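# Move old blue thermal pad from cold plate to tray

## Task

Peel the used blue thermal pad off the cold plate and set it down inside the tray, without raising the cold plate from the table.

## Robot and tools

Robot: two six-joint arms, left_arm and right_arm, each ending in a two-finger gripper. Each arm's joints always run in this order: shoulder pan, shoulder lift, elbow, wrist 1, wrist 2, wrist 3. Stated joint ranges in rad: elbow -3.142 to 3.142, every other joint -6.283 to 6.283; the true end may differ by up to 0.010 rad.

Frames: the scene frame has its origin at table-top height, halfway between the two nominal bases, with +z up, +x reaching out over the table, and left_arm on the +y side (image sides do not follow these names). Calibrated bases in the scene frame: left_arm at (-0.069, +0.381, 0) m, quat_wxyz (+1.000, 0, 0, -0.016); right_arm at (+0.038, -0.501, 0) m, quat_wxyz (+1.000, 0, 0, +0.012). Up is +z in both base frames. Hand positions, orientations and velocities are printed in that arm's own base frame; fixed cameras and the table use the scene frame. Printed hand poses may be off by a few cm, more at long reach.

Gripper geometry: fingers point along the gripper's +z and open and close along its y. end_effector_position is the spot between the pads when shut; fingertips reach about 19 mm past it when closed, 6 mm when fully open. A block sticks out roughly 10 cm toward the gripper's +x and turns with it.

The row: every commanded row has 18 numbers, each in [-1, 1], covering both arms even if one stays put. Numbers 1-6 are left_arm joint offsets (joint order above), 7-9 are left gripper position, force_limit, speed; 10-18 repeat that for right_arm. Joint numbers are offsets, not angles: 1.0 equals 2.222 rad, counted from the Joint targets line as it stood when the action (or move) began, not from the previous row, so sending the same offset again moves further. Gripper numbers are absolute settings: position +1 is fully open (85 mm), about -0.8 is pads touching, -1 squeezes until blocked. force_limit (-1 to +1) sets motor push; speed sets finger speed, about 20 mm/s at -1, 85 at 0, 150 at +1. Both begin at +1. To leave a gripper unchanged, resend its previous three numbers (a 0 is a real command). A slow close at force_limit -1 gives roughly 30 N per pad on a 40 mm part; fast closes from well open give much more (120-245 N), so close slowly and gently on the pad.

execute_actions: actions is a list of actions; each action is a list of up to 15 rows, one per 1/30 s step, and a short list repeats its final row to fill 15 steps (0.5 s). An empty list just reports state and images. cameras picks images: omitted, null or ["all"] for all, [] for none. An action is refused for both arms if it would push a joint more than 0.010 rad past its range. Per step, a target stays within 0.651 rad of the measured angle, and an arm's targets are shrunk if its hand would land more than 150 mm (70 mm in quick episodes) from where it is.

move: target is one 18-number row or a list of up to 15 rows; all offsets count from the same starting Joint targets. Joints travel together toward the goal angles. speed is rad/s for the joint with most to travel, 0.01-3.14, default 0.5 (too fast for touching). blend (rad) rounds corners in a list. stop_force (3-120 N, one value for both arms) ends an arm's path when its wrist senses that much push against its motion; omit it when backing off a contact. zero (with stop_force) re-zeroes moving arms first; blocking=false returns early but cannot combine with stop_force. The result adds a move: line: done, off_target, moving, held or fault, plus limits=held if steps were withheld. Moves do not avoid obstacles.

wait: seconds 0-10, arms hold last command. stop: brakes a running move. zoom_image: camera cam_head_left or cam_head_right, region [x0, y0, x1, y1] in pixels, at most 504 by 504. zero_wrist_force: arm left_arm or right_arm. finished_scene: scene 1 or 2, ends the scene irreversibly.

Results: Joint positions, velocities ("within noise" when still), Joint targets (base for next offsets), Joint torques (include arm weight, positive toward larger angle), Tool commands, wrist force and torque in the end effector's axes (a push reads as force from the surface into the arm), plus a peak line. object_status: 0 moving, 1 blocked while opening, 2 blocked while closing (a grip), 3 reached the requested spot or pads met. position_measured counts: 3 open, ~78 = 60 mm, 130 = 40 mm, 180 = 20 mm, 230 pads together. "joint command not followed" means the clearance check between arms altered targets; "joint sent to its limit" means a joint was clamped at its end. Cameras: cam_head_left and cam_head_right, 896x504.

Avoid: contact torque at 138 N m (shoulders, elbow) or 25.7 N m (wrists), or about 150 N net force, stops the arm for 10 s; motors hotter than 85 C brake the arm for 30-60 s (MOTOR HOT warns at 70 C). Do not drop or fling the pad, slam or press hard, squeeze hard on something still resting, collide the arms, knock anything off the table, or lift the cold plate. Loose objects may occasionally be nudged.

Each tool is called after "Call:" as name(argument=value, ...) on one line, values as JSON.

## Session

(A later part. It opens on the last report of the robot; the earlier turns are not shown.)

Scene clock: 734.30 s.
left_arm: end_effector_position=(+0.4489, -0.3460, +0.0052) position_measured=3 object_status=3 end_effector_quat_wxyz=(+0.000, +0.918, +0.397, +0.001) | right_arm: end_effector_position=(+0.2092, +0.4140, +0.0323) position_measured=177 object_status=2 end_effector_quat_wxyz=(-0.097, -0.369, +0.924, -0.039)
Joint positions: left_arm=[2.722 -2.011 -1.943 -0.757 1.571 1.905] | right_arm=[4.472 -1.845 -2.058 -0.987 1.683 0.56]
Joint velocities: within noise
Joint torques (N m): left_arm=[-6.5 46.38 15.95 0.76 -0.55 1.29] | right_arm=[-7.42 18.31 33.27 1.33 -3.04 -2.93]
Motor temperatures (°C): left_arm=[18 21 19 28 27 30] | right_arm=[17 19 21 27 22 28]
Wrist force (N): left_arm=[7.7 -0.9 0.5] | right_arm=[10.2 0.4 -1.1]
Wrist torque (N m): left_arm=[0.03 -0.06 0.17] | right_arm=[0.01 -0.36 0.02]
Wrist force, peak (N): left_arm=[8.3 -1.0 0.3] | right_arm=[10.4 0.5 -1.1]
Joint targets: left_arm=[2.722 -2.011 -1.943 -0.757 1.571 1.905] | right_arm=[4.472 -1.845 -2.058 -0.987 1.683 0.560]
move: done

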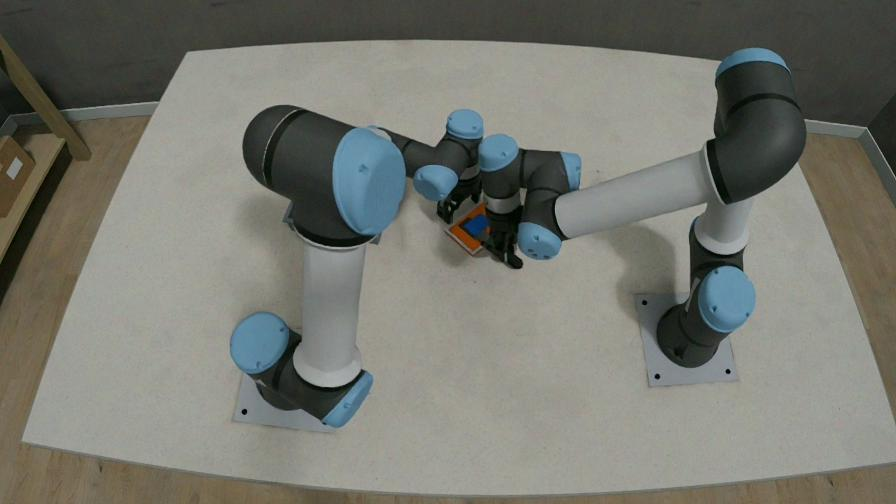

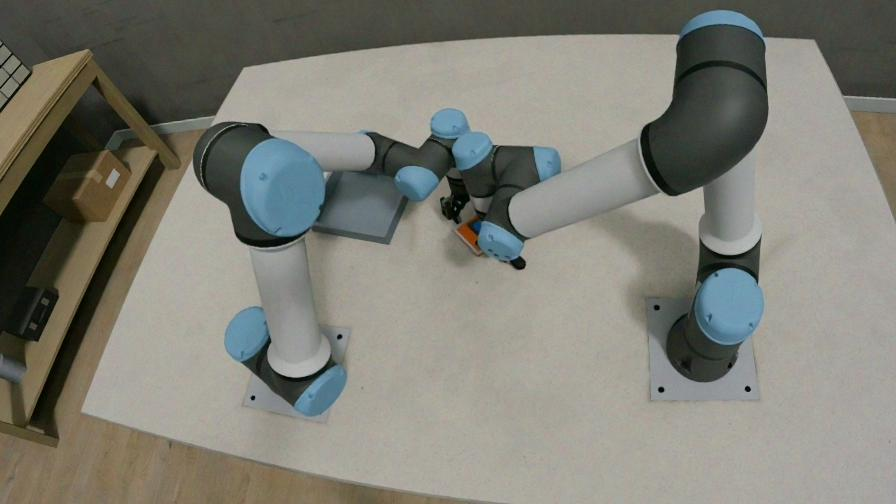

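Call:
move(target=[0,0,0,0,0,0,1,0,0,0,0.0180,0.0105,-0.0285,0,0,-0.97,1,-1], speed=0.03)

Call:
zoom_image(camera="cam_head_left", region=[420, 160, 600, 300])

Call:
zoom_image(camera="cam_head_right", region=[420, 160, 600, 300])

Scene clock: 741.47 s.
left_arm: end_effector_position=(+0.4489, -0.3460, +0.0052) position_measured=3 object_status=3 end_effector_quat_wxyz=(+0.000, +0.918, +0.397, +0.001) | right_arm: end_effector_position=(+0.2093, +0.4141, +0.0549) position_measured=177 object_status=2 end_effector_quat_wxyz=(-0.097, -0.369, +0.924, -0.039)
Joint positions: left_arm=[2.722 -2.011 -1.943 -0.757 1.571 1.905] | right_arm=[4.472 -1.805 -2.035 -1.05 1.683 0.56]
Joint velocities: within noise
Joint torques (N m): left_arm=[-6 45.54 15.65 0.8 -0.63 1.39] | right_arm=[-4.44 39.02 32.3 -0.4 1.19 -2.87]
Motor temperatures (°C): left_arm=[18 21 19 28 27 30] | right_arm=[17 19 21 27 22 28]
Wrist force (N): left_arm=[1.6 -0.1 -1.1] | right_arm=[-0.3 0.5 2.7]
Wrist torque (N m): left_arm=[0.11 -0.09 -0.01] | right_arm=[0.06 0.26 0.08]
Wrist force, peak (N): left_arm=[9.0 -0.4 0.7] | right_arm=[10.5 0.5 -1.2]
Joint targets: left_arm=[2.722 -2.011 -1.943 -0.757 1.571 1.905] | right_arm=[4.472 -1.805 -2.035 -1.050 1.683 0.560]
move: done

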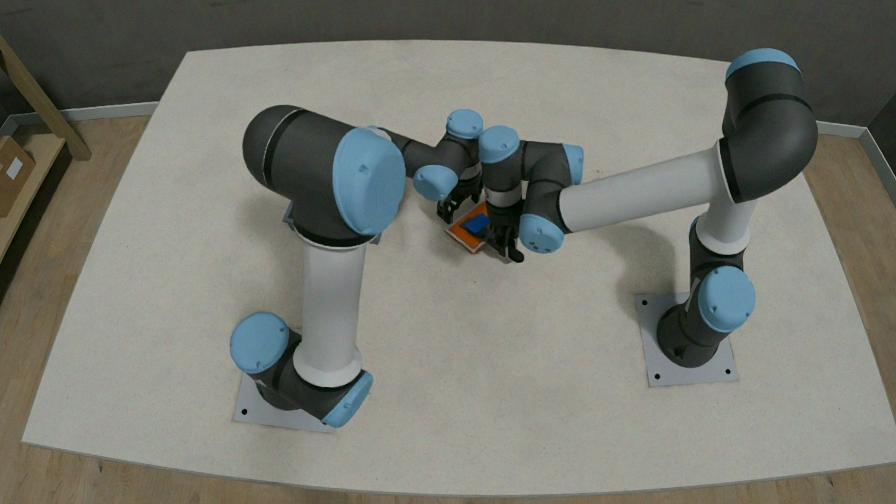

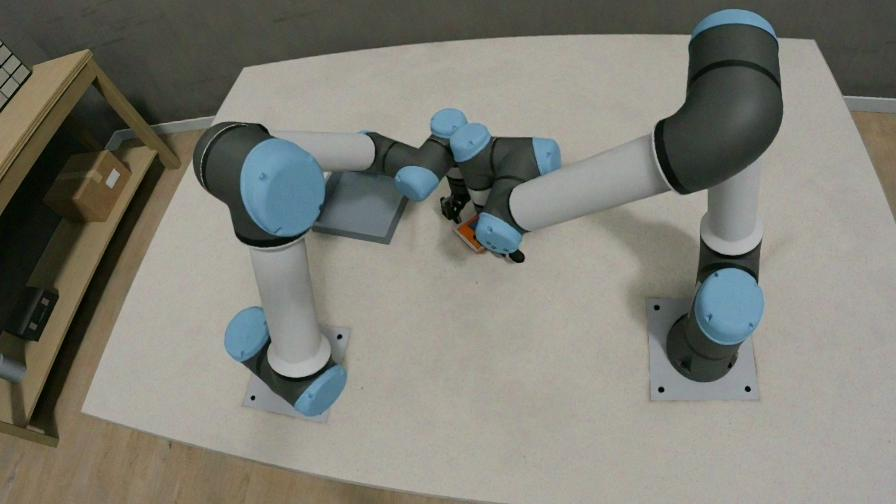

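Scaled by 2.800 from the camera's 896x504 image, which has a finer 1280x720 frame.

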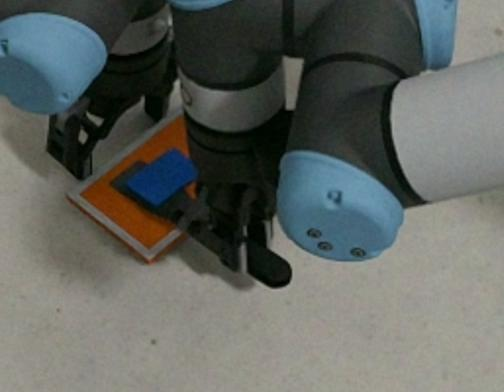

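Scaled by 2.800 from the camera's 896x504 image, which has a finer 1280x720 frame.

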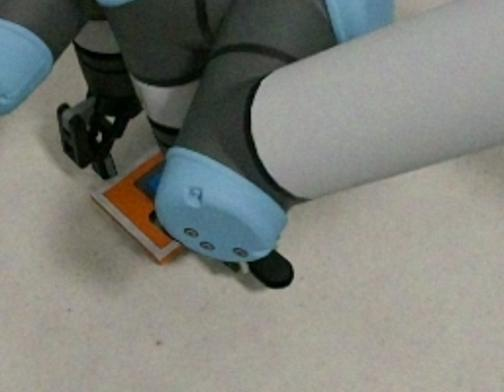

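Call:
move(target=[0,0,0,0,0,0,1,0,0,0,-0.0180,-0.0105,0.0285,0,0,-0.97,1,-1], speed=0.03)

Call:
zoom_image(camera="cam_head_left", region=[440, 190, 540, 270])

Scene clock: 749.57 s.
left_arm: end_effector_position=(+0.4489, -0.3460, +0.0052) position_measured=3 object_status=3 end_effector_quat_wxyz=(+0.000, +0.918, +0.397, +0.001) | right_arm: end_effector_position=(+0.2092, +0.4140, +0.0324) position_measured=177 object_status=2 end_effector_quat_wxyz=(-0.097, -0.369, +0.924, -0.039)
Joint positions: left_arm=[2.722 -2.011 -1.943 -0.757 1.571 1.905] | right_arm=[4.472 -1.844 -2.058 -0.987 1.683 0.56]
Joint velocities: within noise
Joint torques (N m): left_arm=[-5.96 45.35 15.16 2.94 -0.62 1.47] | right_arm=[0.11 17.71 10.5 4.88 0.34 -2.71]
Motor temperatures (°C): left_arm=[18 21 19 28 27 30] | right_arm=[17 19 21 27 22 28]
Wrist force (N): left_arm=[5.2 -0.3 -0.4] | right_arm=[3.0 0.0 -3.0]
Wrist torque (N m): left_arm=[0.00 -0.11 0.10] | right_arm=[-0.05 -0.46 0.06]
Wrist force, peak (N): left_arm=[8.7 -0.3 0.3] | right_arm=[10.5 0.2 -0.7]
Joint targets: left_arm=[2.722 -2.011 -1.943 -0.757 1.571 1.905] | right_arm=[4.472 -1.845 -2.058 -0.987 1.683 0.560]
move: done

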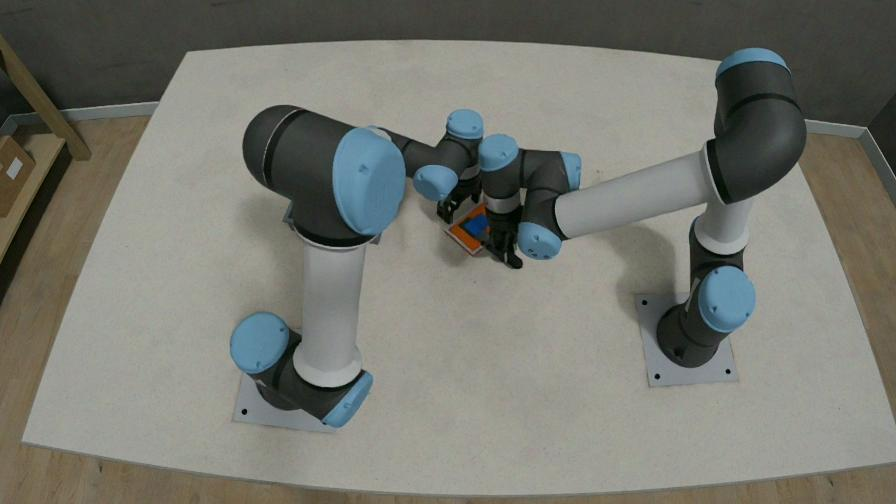

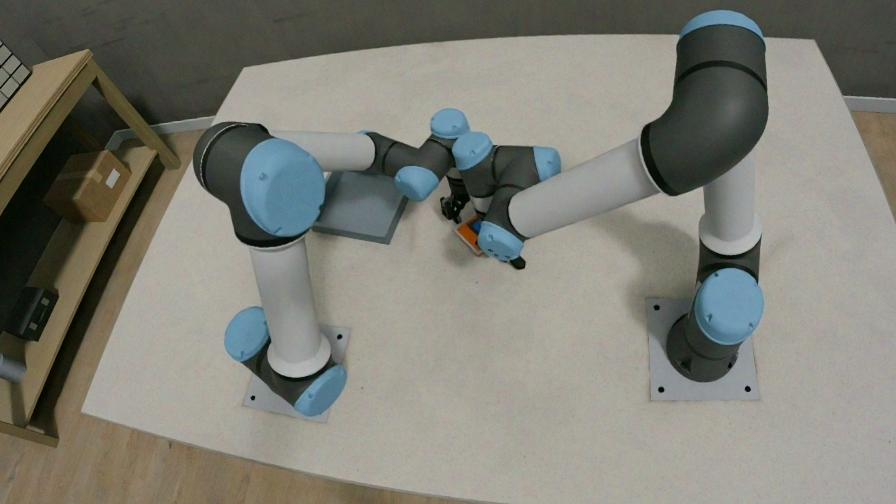

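Scaled by 5.040 from the camera's 896x504 image, which has a finer 1280x720 frame.

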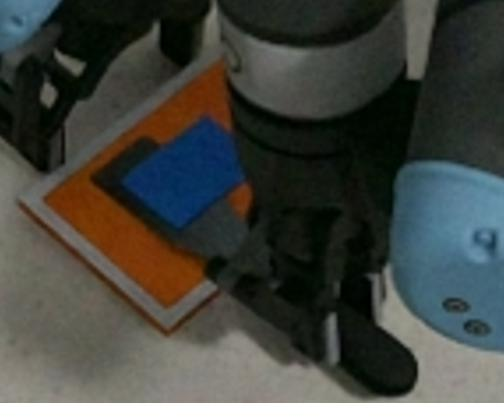

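Call:
move(target=[[0,0,0,0,0,0,1,0,0,0.0182,0.0271,-0.0357,0.0107,0.0030,0.0180,-0.97,1,-1],[0,0,0,0,0,0,1,0,0,0.0342,0.0536,-0.0725,0.0229,0.0059,0.0335,-0.97,1,-1],[0,0,0,0,0,0,1,0,0,0.0342,0.0700,-0.0640,-0.0030,0.0059,0.0335,-0.97,1,-1]], speed=[0.04,0.04,0.06], stop_force=20)

Call:
zoom_image(camera="cam_head_left", region=[440, 190, 540, 270])

Call:
zoom_image(camera="cam_head_right", region=[440, 190, 540, 270])

Scene clock: 772.67 s.
left_arm: end_effector_position=(+0.4489, -0.3460, +0.0052) position_measured=3 object_status=3 end_effector_quat_wxyz=(+0.000, +0.918, +0.397, +0.001) | right_arm: end_effector_position=(+0.1642, +0.3707, +0.0497) position_measured=177 object_status=2 end_effector_quat_wxyz=(-0.098, -0.369, +0.923, -0.040)
Joint positions: left_arm=[2.722 -2.011 -1.943 -0.757 1.571 1.905] | right_arm=[4.548 -1.689 -2.2 -0.994 1.696 0.634]
Joint velocities: within noise
Joint torques (N m): left_arm=[-6.37 45.91 14.46 4.12 -0.8 1.38] | right_arm=[5.35 32.74 29.55 -0.38 1.94 2.86]
Motor temperatures (°C): left_arm=[18 21 19 28 27 30] | right_arm=[17 19 21 27 22 28]
Wrist force (N): left_arm=[1.0 0.0 -1.4] | right_arm=[-0.4 0.3 0.2]
Wrist torque (N m): left_arm=[0.10 -0.12 -0.01] | right_arm=[0.02 0.02 0.08]
Wrist force, peak (N): left_arm=[5.8 -0.4 -0.5] | right_arm=[3.3 0.2 -3.4]
Joint targets: left_arm=[2.722 -2.011 -1.943 -0.757 1.571 1.905] | right_arm=[4.548 -1.689 -2.200 -0.994 1.696 0.634]
move: done

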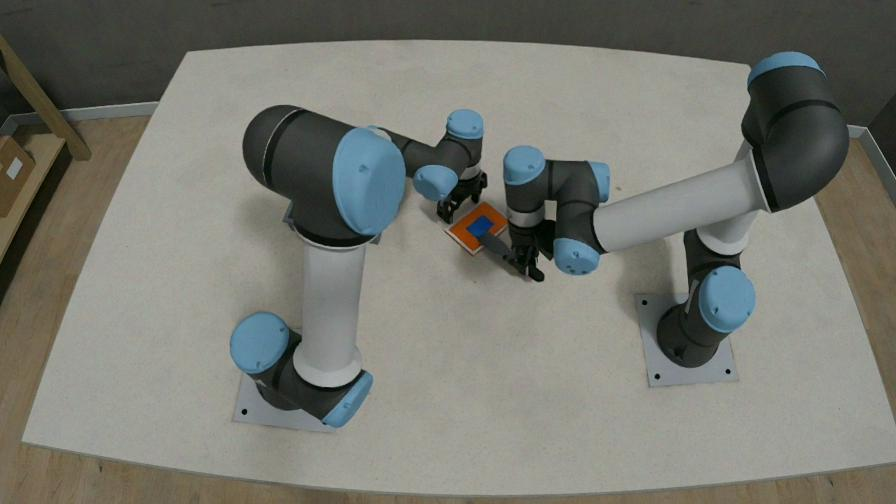

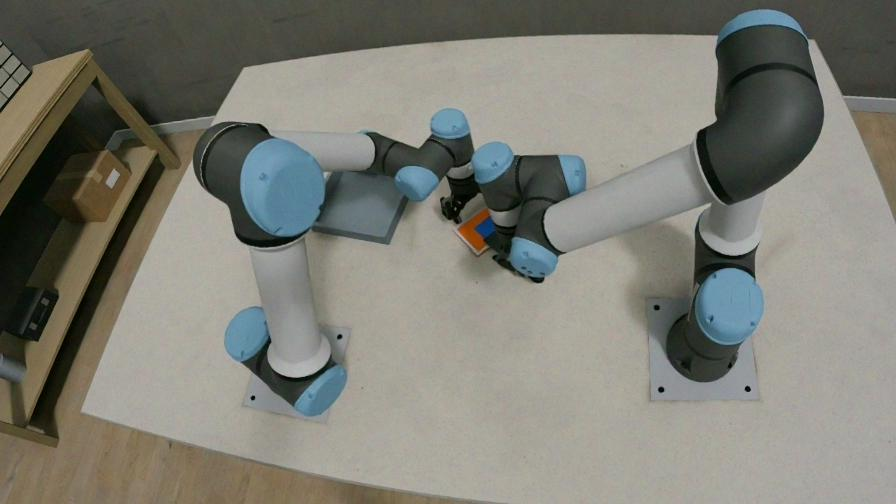

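Scaled by 5.040 from the camera's 896x504 image, which has a finer 1280x720 frame.

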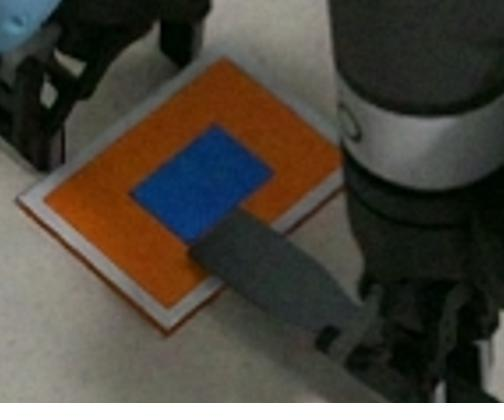

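Scaled by 5.040 from the camera's 896x504 image, which has a finer 1280x720 frame.

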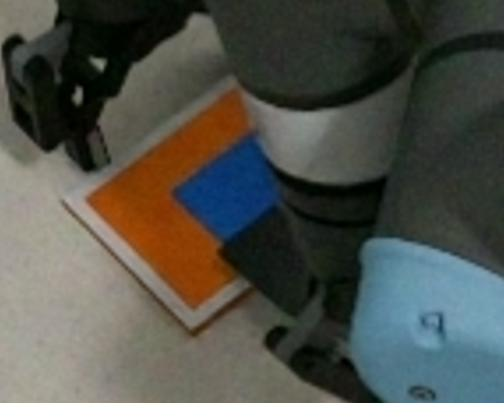

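Call:
move(target=[[0,0,0,0,0,0,1,0,0,-0.0119,0.0003,-0.0074,0.0067,-0.0019,-0.0117,-0.97,1,-1],[0,0,0,0,0,0,1,0,0,-0.0119,-0.0120,-0.0138,0.0253,-0.0019,-0.0117,-0.97,1,-1]], speed=[0.04,0.02], stop_force=6, cameras=[])

Call:
move(target=[[0,0,0,0,0,0,1,0,0,-0.0166,-0.0276,0.0360,-0.0103,-0.0029,-0.0163,-0.97,1,-1],[0,0,0,0,0,0,1,0,0,-0.0332,-0.0546,0.0730,-0.0221,-0.0058,-0.0326,-0.97,1,-1]], speed=0.025, blend=0.01, stop_force=45)

Call:
zoom_image(camera="cam_head_left", region=[440, 190, 540, 270])

Call:
zoom_image(camera="cam_head_right", region=[440, 190, 540, 270])

Scene clock: 807.20 s.
left_arm: end_effector_position=(+0.4489, -0.3460, +0.0052) position_measured=3 object_status=3 end_effector_quat_wxyz=(+0.000, +0.918, +0.397, +0.001) | right_arm: end_effector_position=(+0.1741, +0.3613, +0.0320) position_measured=177 object_status=2 end_effector_quat_wxyz=(-0.097, -0.369, +0.923, -0.039)
Joint positions: left_arm=[2.722 -2.011 -1.943 -0.757 1.571 1.905] | right_arm=[4.521 -1.716 -2.231 -0.938 1.692 0.608]
Joint velocities: within noise
Joint torques (N m): left_arm=[-4.71 46.42 12.84 3.73 -1.29 1.26] | right_arm=[-5.57 12.38 11.29 4.89 -1.63 -2.91]
Motor temperatures (°C): left_arm=[18 21 19 28 27 30] | right_arm=[17 19 21 27 22 28]
Wrist force (N): left_arm=[0.8 0.1 -1.2] | right_arm=[3.2 0.6 -3.1]
Wrist torque (N m): left_arm=[0.12 -0.10 -0.01] | right_arm=[0.03 -0.50 0.06]
Wrist force, peak (N): left_arm=[1.2 0.0 -1.6] | right_arm=[3.3 0.0 -3.5]
Joint targets: left_arm=[2.722 -2.011 -1.943 -0.757 1.571 1.905] | right_arm=[4.521 -1.716 -2.231 -0.938 1.692 0.608]
move: done
No camera images: "cameras" was empty.

Scene clock: 814.63 s.
left_arm: end_effector_position=(+0.4489, -0.3460, +0.0052) position_measured=3 object_status=3 end_effector_quat_wxyz=(+0.000, +0.918, +0.397, +0.001) | right_arm: end_effector_position=(+0.2190, +0.4040, +0.0320) position_measured=177 object_status=2 end_effector_quat_wxyz=(-0.097, -0.369, +0.924, -0.039)
Joint positions: left_arm=[2.722 -2.011 -1.943 -0.757 1.571 1.905] | right_arm=[4.447 -1.837 -2.069 -0.987 1.679 0.536]
Joint velocities: within noise
Joint torques (N m): left_arm=[-6.29 47.61 13.89 3.21 -1.07 1.18] | right_arm=[-6.96 16.7 30.84 0.2 -2.2 -2.75]
Motor temperatures (°C): left_arm=[18 21 19 28 27 30] | right_arm=[17 19 21 27 22 28]
Wrist force (N): left_arm=[1.8 0.1 -1.4] | right_arm=[5.0 0.4 -2.7]
Wrist torque (N m): left_arm=[0.13 -0.12 -0.03] | right_arm=[0.01 -0.49 0.03]
Wrist force, peak (N): left_arm=[2.0 -0.4 -1.3] | right_arm=[5.0 0.4 -2.7]
Joint targets: left_arm=[2.722 -2.011 -1.943 -0.757 1.571 1.905] | right_arm=[4.447 -1.837 -2.069 -0.987 1.679 0.536]
move: done

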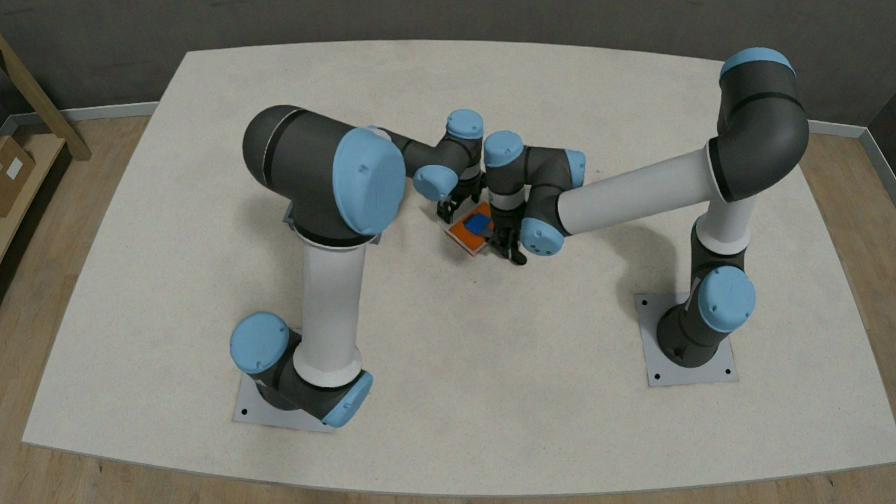

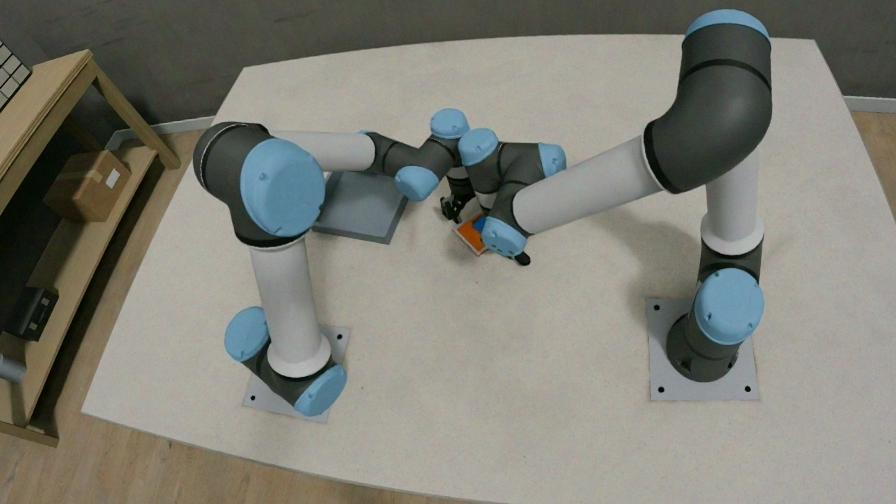

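Scaled by 5.040 from the camera's 896x504 image, which has a finer 1280x720 frame.

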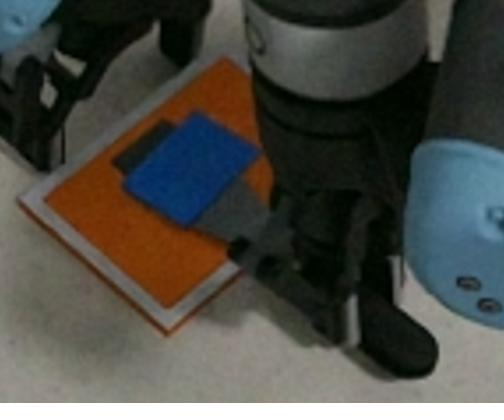

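Scaled by 5.040 from the camera's 896x504 image, which has a finer 1280x720 frame.

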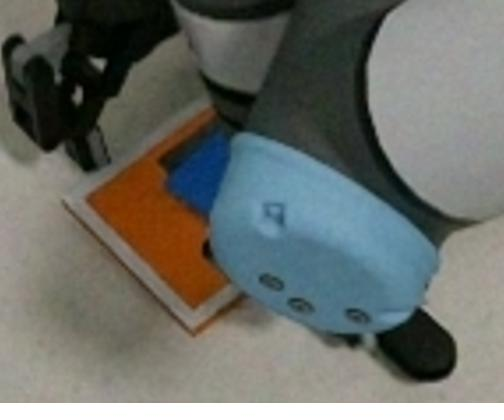

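Call:
move(target=[0,0,0,0,0,0,1,0,0,0,0.0100,0.0058,-0.0158,0,0,-0.97,1,-1], speed=0.03)

Call:
zoom_image(camera="cam_head_left", region=[440, 190, 540, 270])

Call:
zoom_image(camera="cam_head_right", region=[440, 190, 540, 270])

Scene clock: 819.30 s.
left_arm: end_effector_position=(+0.4489, -0.3460, +0.0052) position_measured=3 object_status=3 end_effector_quat_wxyz=(+0.000, +0.918, +0.397, +0.001) | right_arm: end_effector_position=(+0.2190, +0.4042, +0.0443) position_measured=177 object_status=2 end_effector_quat_wxyz=(-0.097, -0.369, +0.924, -0.039)
Joint positions: left_arm=[2.722 -2.011 -1.943 -0.757 1.571 1.905] | right_arm=[4.447 -1.815 -2.056 -1.021 1.679 0.536]
Joint velocities: within noise
Joint torques (N m): left_arm=[-4.04 46.49 13.45 3.14 -1.33 1.16] | right_arm=[-4.12 37.24 29.94 -0.52 0.09 -2.74]
Motor temperatures (°C): left_arm=[18 21 19 28 27 30] | right_arm=[17 19 21 27 22 28]
Wrist force (N): left_arm=[1.4 -0.2 -1.0] | right_arm=[-0.8 0.6 1.3]
Wrist torque (N m): left_arm=[0.07 -0.11 -0.04] | right_arm=[0.03 0.04 0.05]
Wrist force, peak (N): left_arm=[2.1 -0.3 -1.1] | right_arm=[5.0 0.4 -2.9]
Joint targets: left_arm=[2.722 -2.011 -1.943 -0.757 1.571 1.905] | right_arm=[4.447 -1.815 -2.056 -1.022 1.679 0.536]
move: done

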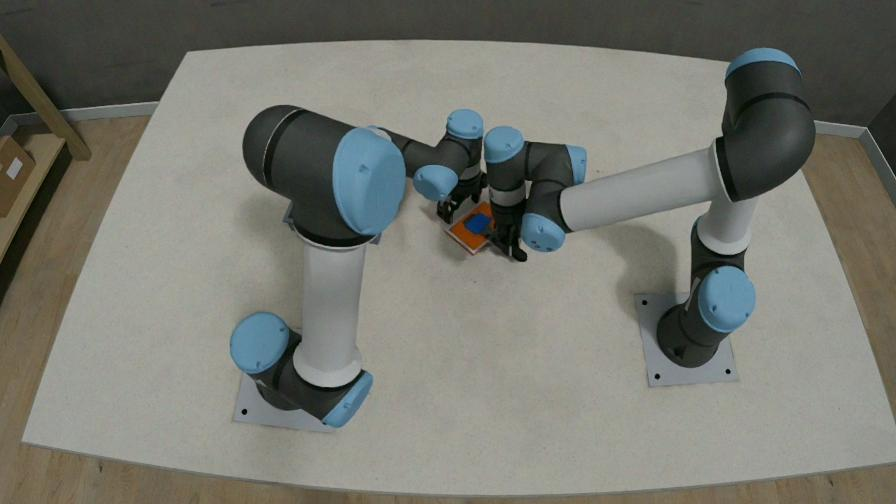

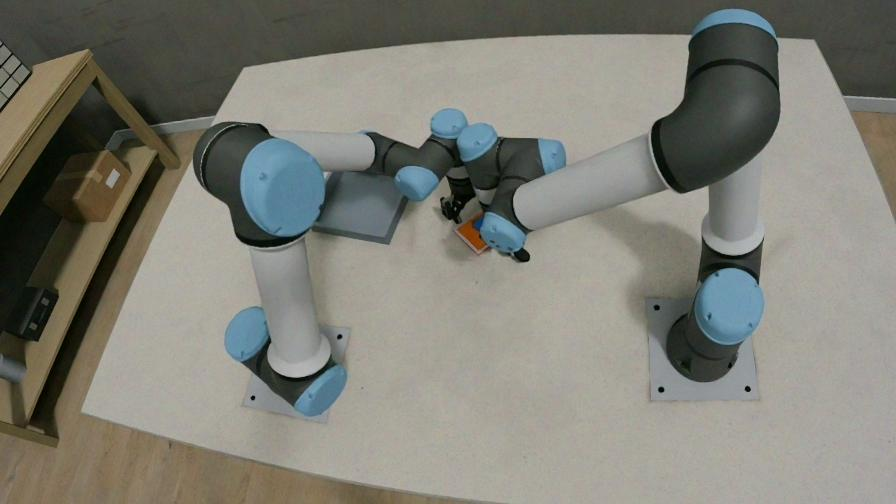

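Scaled by 5.040 from the camera's 896x504 image, which has a finer 1280x720 frame.

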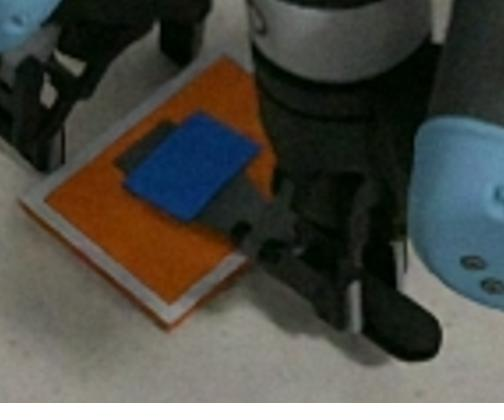

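Scaled by 5.040 from the camera's 896x504 image, which has a finer 1280x720 frame.

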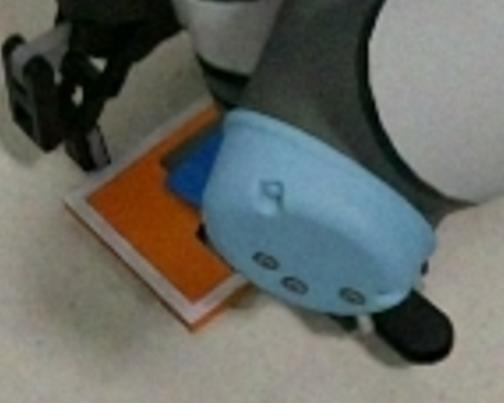

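Call:
move(target=[[0,0,0,0,0,0,1,0,0,0,-0.0100,-0.0058,0.0158,0,0,-0.97,1,-1]], speed=0.04, cameras=[])

Call:
move(target=[[0,0.0554,0.0293,-0.0855,0,0,1,0,0,0,0,0,0,0,0,-0.97,1,-1],[0.0311,0.0428,0.0158,-0.1404,-0.1800,0.0468,1,0,0,0,0,0,0,0,0,-0.97,1,-1],[0.0311,0.0225,0.0081,-0.1125,-0.1800,0.0468,1,0,0,0,0,0,0,0,0,-0.97,1,-1]], speed=[0.2,0.25,0.1])

Call:
zoom_image(camera="cam_head_left", region=[420, 160, 600, 300])

Call:
zoom_image(camera="cam_head_right", region=[420, 160, 600, 300])

Scene clock: 854.37 s.
left_arm: end_effector_position=(+0.4489, -0.3460, +0.0052) position_measured=3 object_status=3 end_effector_quat_wxyz=(+0.000, +0.918, +0.397, +0.001) | right_arm: end_effector_position=(+0.2190, +0.4040, +0.0321) position_measured=177 object_status=2 end_effector_quat_wxyz=(-0.097, -0.369, +0.924, -0.039)
Joint positions: left_arm=[2.722 -2.011 -1.943 -0.757 1.571 1.905] | right_arm=[4.447 -1.837 -2.069 -0.987 1.679 0.536]
Joint velocities: within noise
Joint torques (N m): left_arm=[-4.63 45.31 14.74 2.44 -1.57 0.84] | right_arm=[3.38 17.97 10.45 4.87 0.52 -2.22]
Motor temperatures (°C): left_arm=[18 21 19 28 27 30] | right_arm=[17 19 21 27 22 28]
Wrist force (N): left_arm=[3.6 0.0 -1.4] | right_arm=[3.4 0.7 -3.2]
Wrist torque (N m): left_arm=[0.02 -0.15 -0.02] | right_arm=[0.01 -0.47 0.01]
Wrist force, peak (N): left_arm=[4.6 0.3 -1.4] | right_arm=[6.1 0.5 -0.3]
Joint targets: left_arm=[2.722 -2.011 -1.943 -0.757 1.571 1.905] | right_arm=[4.447 -1.837 -2.069 -0.987 1.679 0.536]
move: done
No camera images: "cameras" was empty.

Scene clock: 858.13 s.
left_arm: end_effector_position=(+0.3949, -0.3927, +0.0390) position_measured=3 object_status=3 end_effector_quat_wxyz=(+0.086, +0.896, +0.388, -0.199) | right_arm: end_effector_position=(+0.2190, +0.4040, +0.0320) position_measured=177 object_status=2 end_effector_quat_wxyz=(-0.097, -0.369, +0.924, -0.039)
Joint positions: left_arm=[2.791 -1.961 -1.925 -1.007 1.171 2.009] | right_arm=[4.447 -1.837 -2.069 -0.987 1.679 0.536]
Joint velocities: within noise
Joint torques (N m): left_arm=[13.41 30.09 13.62 4.8 -3.88 2.1] | right_arm=[3.72 17.12 14.86 3.26 0.26 -2.17]
Motor temperatures (°C): left_arm=[18 21 19 28 27 30] | right_arm=[17 19 21 27 22 28]
Wrist force (N): left_arm=[0.4 -0.4 0.7] | right_arm=[2.6 0.7 -3.3]
Wrist torque (N m): left_arm=[0.04 -0.17 -0.04] | right_arm=[0.03 -0.47 0.01]
Wrist force, peak (N): left_arm=[4.6 -0.5 3.7] | right_arm=[3.6 0.6 -3.3]
Joint targets: left_arm=[2.791 -1.961 -1.925 -1.007 1.171 2.009] | right_arm=[4.447 -1.837 -2.069 -0.987 1.679 0.536]
move: done

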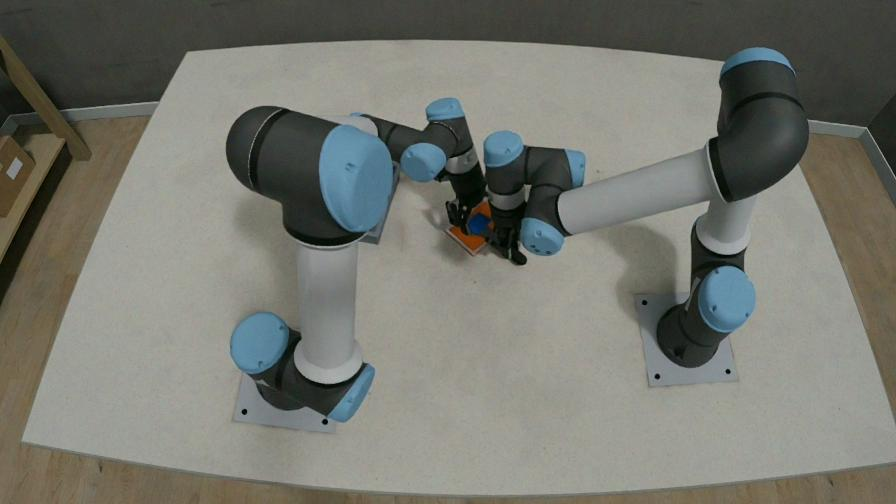

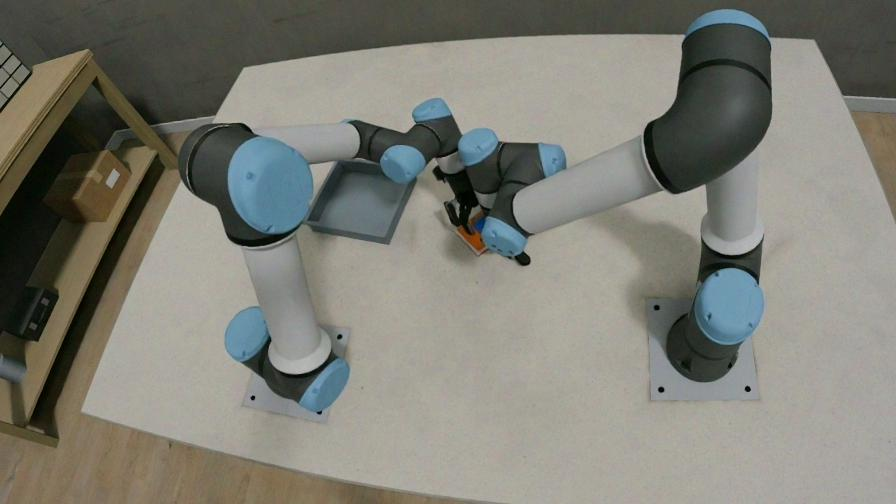

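Scaled by 2.800 from the camera's 896x504 image, which has a finer 1280x720 frame.

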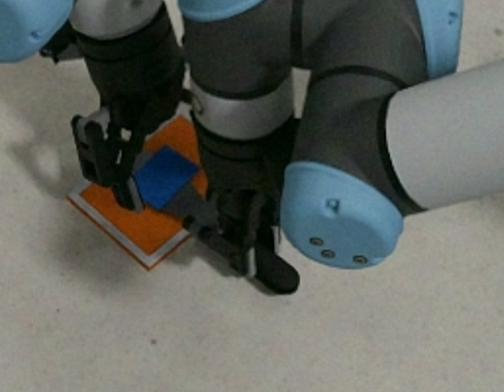

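Scaled by 2.800 from the camera's 896x504 image, which has a finer 1280x720 frame.

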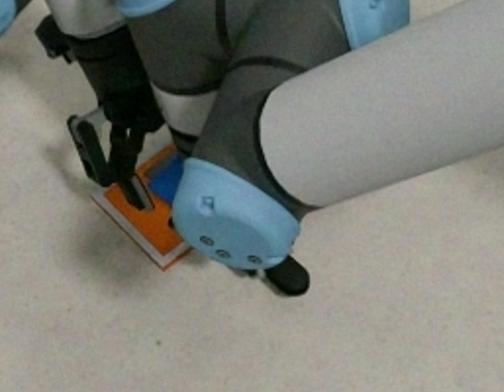

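Call:
move(target=[[0,-0.0140,-0.0053,0.0192,0,0,1,0,0,0,0,0,0,0,0,-0.97,1,-1],[0,-0.0240,-0.0091,0.0330,0,0,1,0,0,0,0,0,0,0,0,-0.97,1,-1]], speed=[0.06,0.01], stop_force=20)

Call:
zoom_image(camera="cam_head_left", region=[420, 160, 600, 300])

Call:
zoom_image(camera="cam_head_right", region=[420, 160, 600, 300])

Scene clock: 866.10 s.
left_arm: end_effector_position=(+0.3953, -0.3929, +0.0140) position_measured=3 object_status=3 end_effector_quat_wxyz=(+0.086, +0.896, +0.388, -0.199) | right_arm: end_effector_position=(+0.2190, +0.4040, +0.0320) position_measured=177 object_status=2 end_effector_quat_wxyz=(-0.097, -0.369, +0.924, -0.039)
Joint positions: left_arm=[2.791 -2.006 -1.942 -0.945 1.171 2.009] | right_arm=[4.447 -1.837 -2.069 -0.987 1.679 0.536]
Joint velocities: within noise
Joint torques (N m): left_arm=[11.62 38.1 18.97 0.26 -1.37 1.66] | right_arm=[2.15 18.66 22.28 0.07 1.96 -2.24]
Motor temperatures (°C): left_arm=[18 21 19 28 27 30] | right_arm=[17 19 21 27 22 28]
Wrist force (N): left_arm=[-6.7 -5.1 -18.3] | right_arm=[2.7 0.4 -3.2]
Wrist torque (N m): left_arm=[0.12 -0.04 -0.10] | right_arm=[-0.02 -0.47 0.02]
Wrist force, peak (N): left_arm=[-8.7 -6.9 -22.8] | right_arm=[3.0 1.0 -3.4]
Joint targets: left_arm=[2.791 -2.006 -1.942 -0.945 1.171 2.009] | right_arm=[4.447 -1.837 -2.069 -0.987 1.679 0.536]
move: contact (left_arm); path passed 1 of 2 targets; left_arm: the wrist 1 is farthest, 0.012 rad from its target

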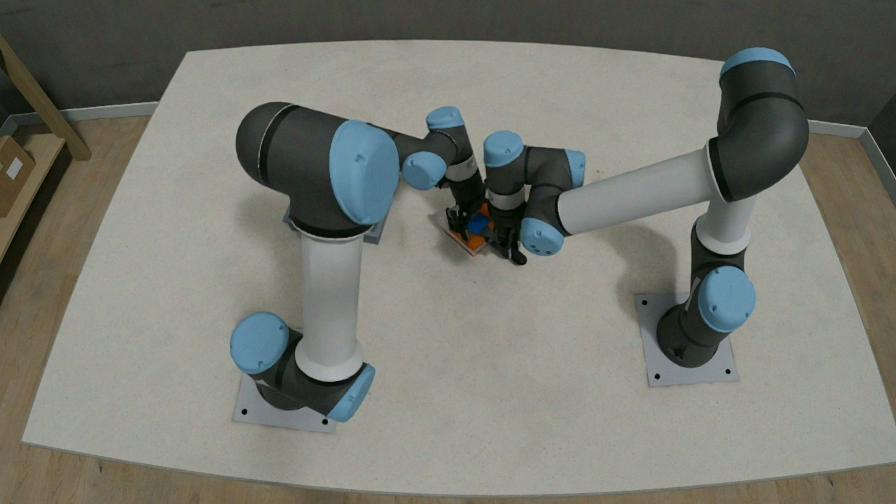

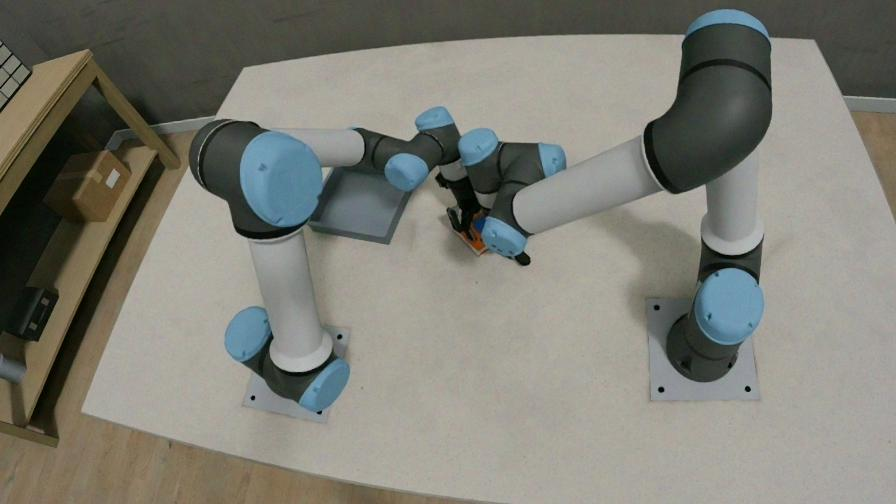

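Scaled by 2.800 from the camera's 896x504 image, which has a finer 1280x720 frame.

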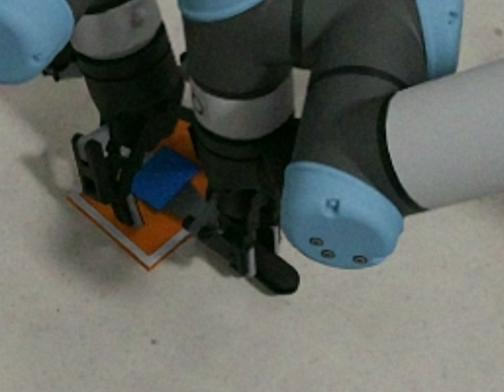

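Scaled by 2.800 from the camera's 896x504 image, which has a finer 1280x720 frame.

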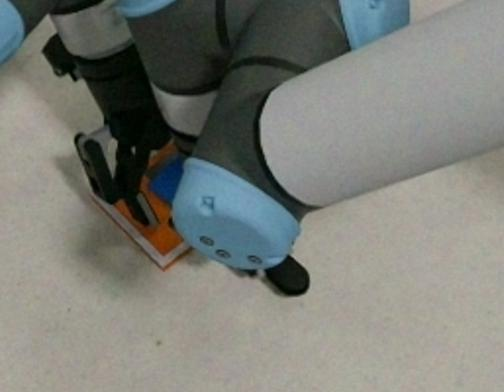

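Call:
move(target=[[0,0,0,0,0,0,1,0,0,-0.0171,-0.0225,0.0611,-0.0961,0.0263,-0.0252,-0.97,1,-1]], speed=0.04, stop_force=40)

Call:
zoom_image(camera="cam_head_left", region=[440, 190, 540, 270])

Call:
zoom_image(camera="cam_head_right", region=[440, 190, 540, 270])

Scene clock: 879.80 s.
left_arm: end_effector_position=(+0.3953, -0.3928, +0.0140) position_measured=3 object_status=3 end_effector_quat_wxyz=(+0.086, +0.896, +0.388, -0.199) | right_arm: end_effector_position=(+0.2225, +0.4079, +0.0486) position_measured=177 object_status=2 end_effector_quat_wxyz=(-0.161, -0.366, +0.914, -0.064)
Joint positions: left_arm=[2.791 -2.006 -1.942 -0.945 1.171 2.009] | right_arm=[4.409 -1.887 -1.933 -1.2 1.738 0.48]
Joint velocities: within noise
Joint torques (N m): left_arm=[-3.31 36.29 9.03 0.04 1.91 1.67] | right_arm=[-6.72 20.62 31.58 0.35 2.32 -3.05]
Motor temperatures (°C): left_arm=[18 21 19 28 27 30] | right_arm=[17 19 21 27 22 28]
Wrist force (N): left_arm=[-5.2 -4.8 -18.5] | right_arm=[7.6 -0.2 -2.2]
Wrist torque (N m): left_arm=[0.09 -0.04 -0.09] | right_arm=[0.08 -0.44 0.06]
Wrist force, peak (N): left_arm=[-6.9 -5.7 -18.5] | right_arm=[12.3 -0.2 -0.6]
Joint targets: left_arm=[2.791 -2.006 -1.942 -0.945 1.171 2.009] | right_arm=[4.409 -1.887 -1.933 -1.200 1.738 0.480]
move: done

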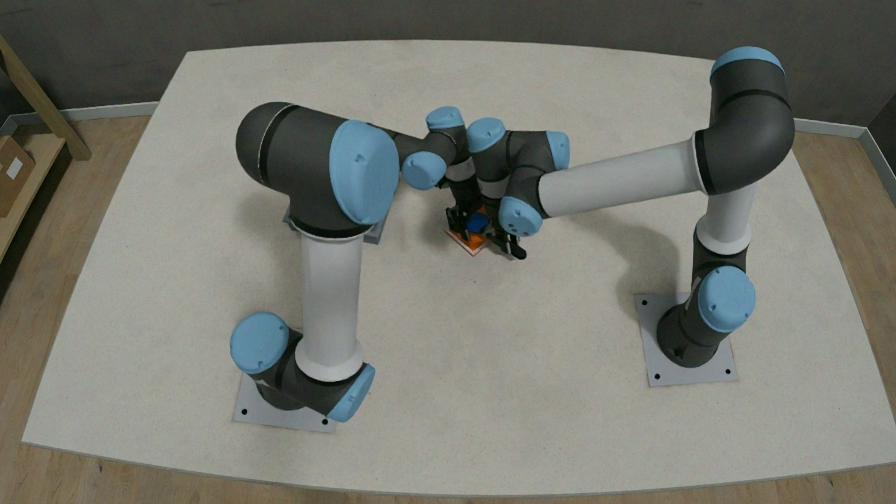

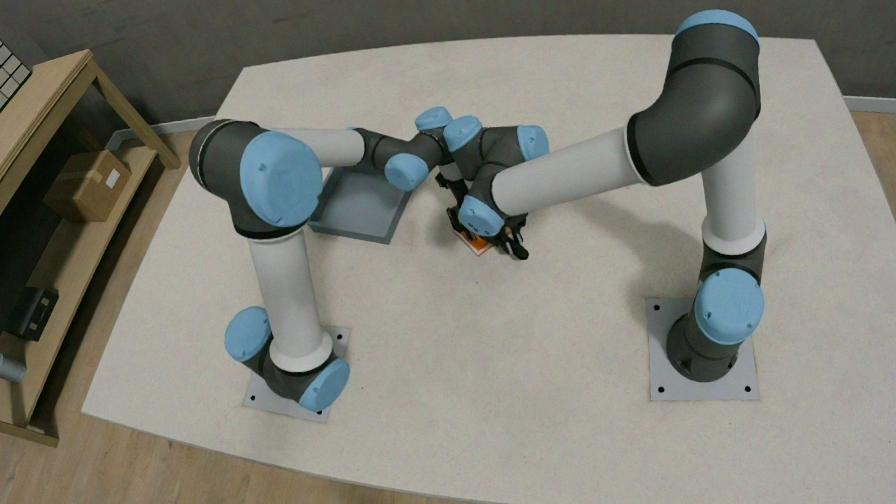

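Scaled by 5.040 from the camera's 896x504 image, which has a finer 1280x720 frame.

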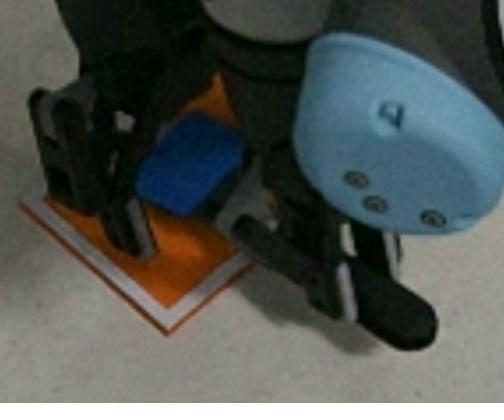

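Scaled by 5.040 from the camera's 896x504 image, which has a finer 1280x720 frame.

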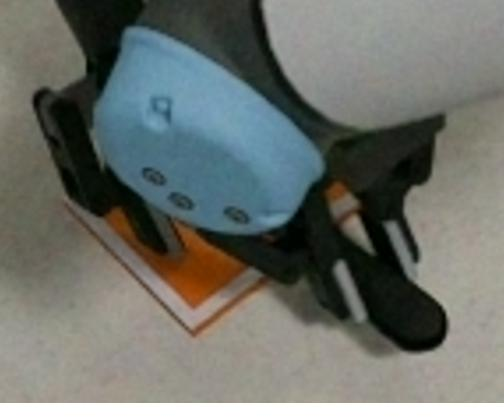

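Call:
move(target=[[0,0,0,0,0,0,1,0,0,-0.0095,-0.0197,0.0406,-0.0590,0.0132,-0.0160,-0.97,1,-1]], speed=0.04, stop_force=40)

Call:
zoom_image(camera="cam_head_left", region=[440, 190, 540, 270])

Scene clock: 892.17 s.
left_arm: end_effector_position=(+0.3953, -0.3928, +0.0140) position_measured=3 object_status=3 end_effector_quat_wxyz=(+0.086, +0.896, +0.388, -0.199) | right_arm: end_effector_position=(+0.2260, +0.4113, +0.0576) position_measured=177 object_status=2 end_effector_quat_wxyz=(-0.201, -0.364, +0.906, -0.081)
Joint positions: left_arm=[2.791 -2.006 -1.942 -0.945 1.171 2.009] | right_arm=[4.388 -1.931 -1.843 -1.331 1.767 0.444]
Joint velocities: within noise
Joint torques (N m): left_arm=[-11.11 36.56 10.79 0.95 2.1 1.63] | right_arm=[-6.33 22.08 32.14 0.17 2.16 -2.92]
Motor temperatures (°C): left_arm=[18 21 19 28 27 30] | right_arm=[17 19 21 27 22 28]
Wrist force (N): left_arm=[-5.4 -4.6 -18.4] | right_arm=[8.0 0.0 -2.5]
Wrist torque (N m): left_arm=[0.12 -0.01 -0.09] | right_arm=[0.10 -0.45 0.03]
Wrist force, peak (N): left_arm=[-5.5 -5.0 -18.9] | right_arm=[10.8 -0.6 -1.5]
Joint targets: left_arm=[2.791 -2.006 -1.942 -0.945 1.171 2.009] | right_arm=[4.388 -1.931 -1.843 -1.331 1.767 0.444]
move: done

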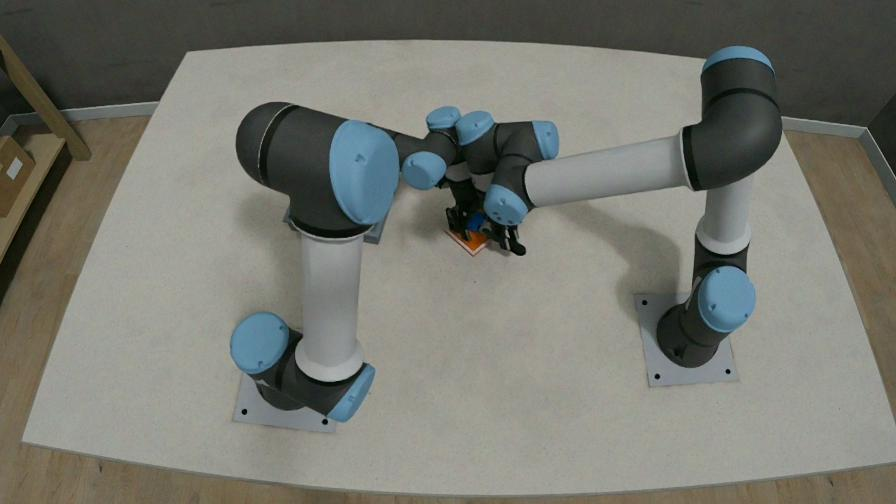

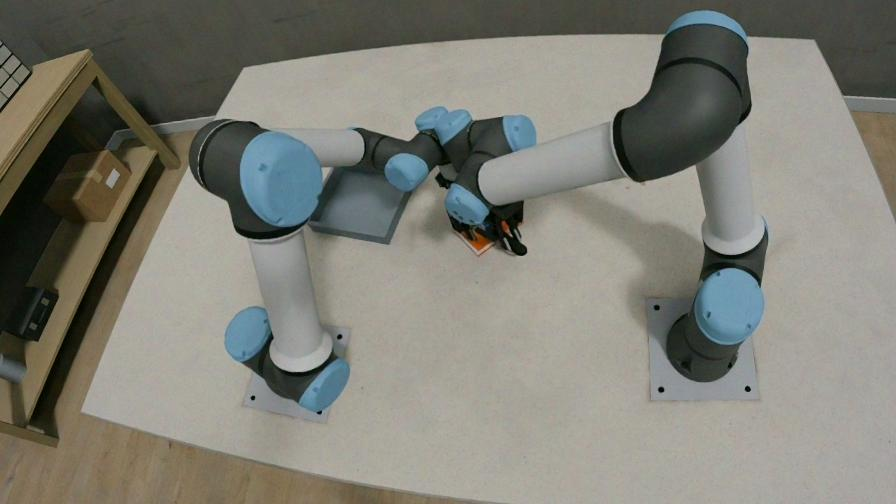

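Scaled by 5.040 from the camera's 896x504 image, which has a finer 1280x720 frame.

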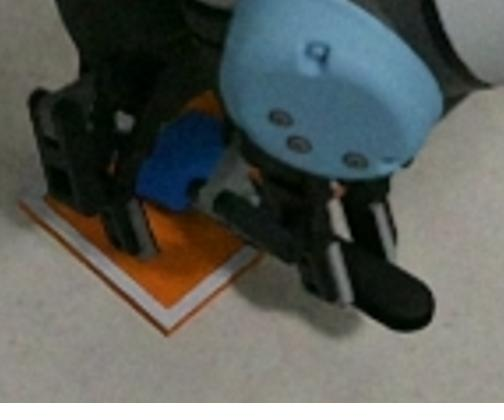

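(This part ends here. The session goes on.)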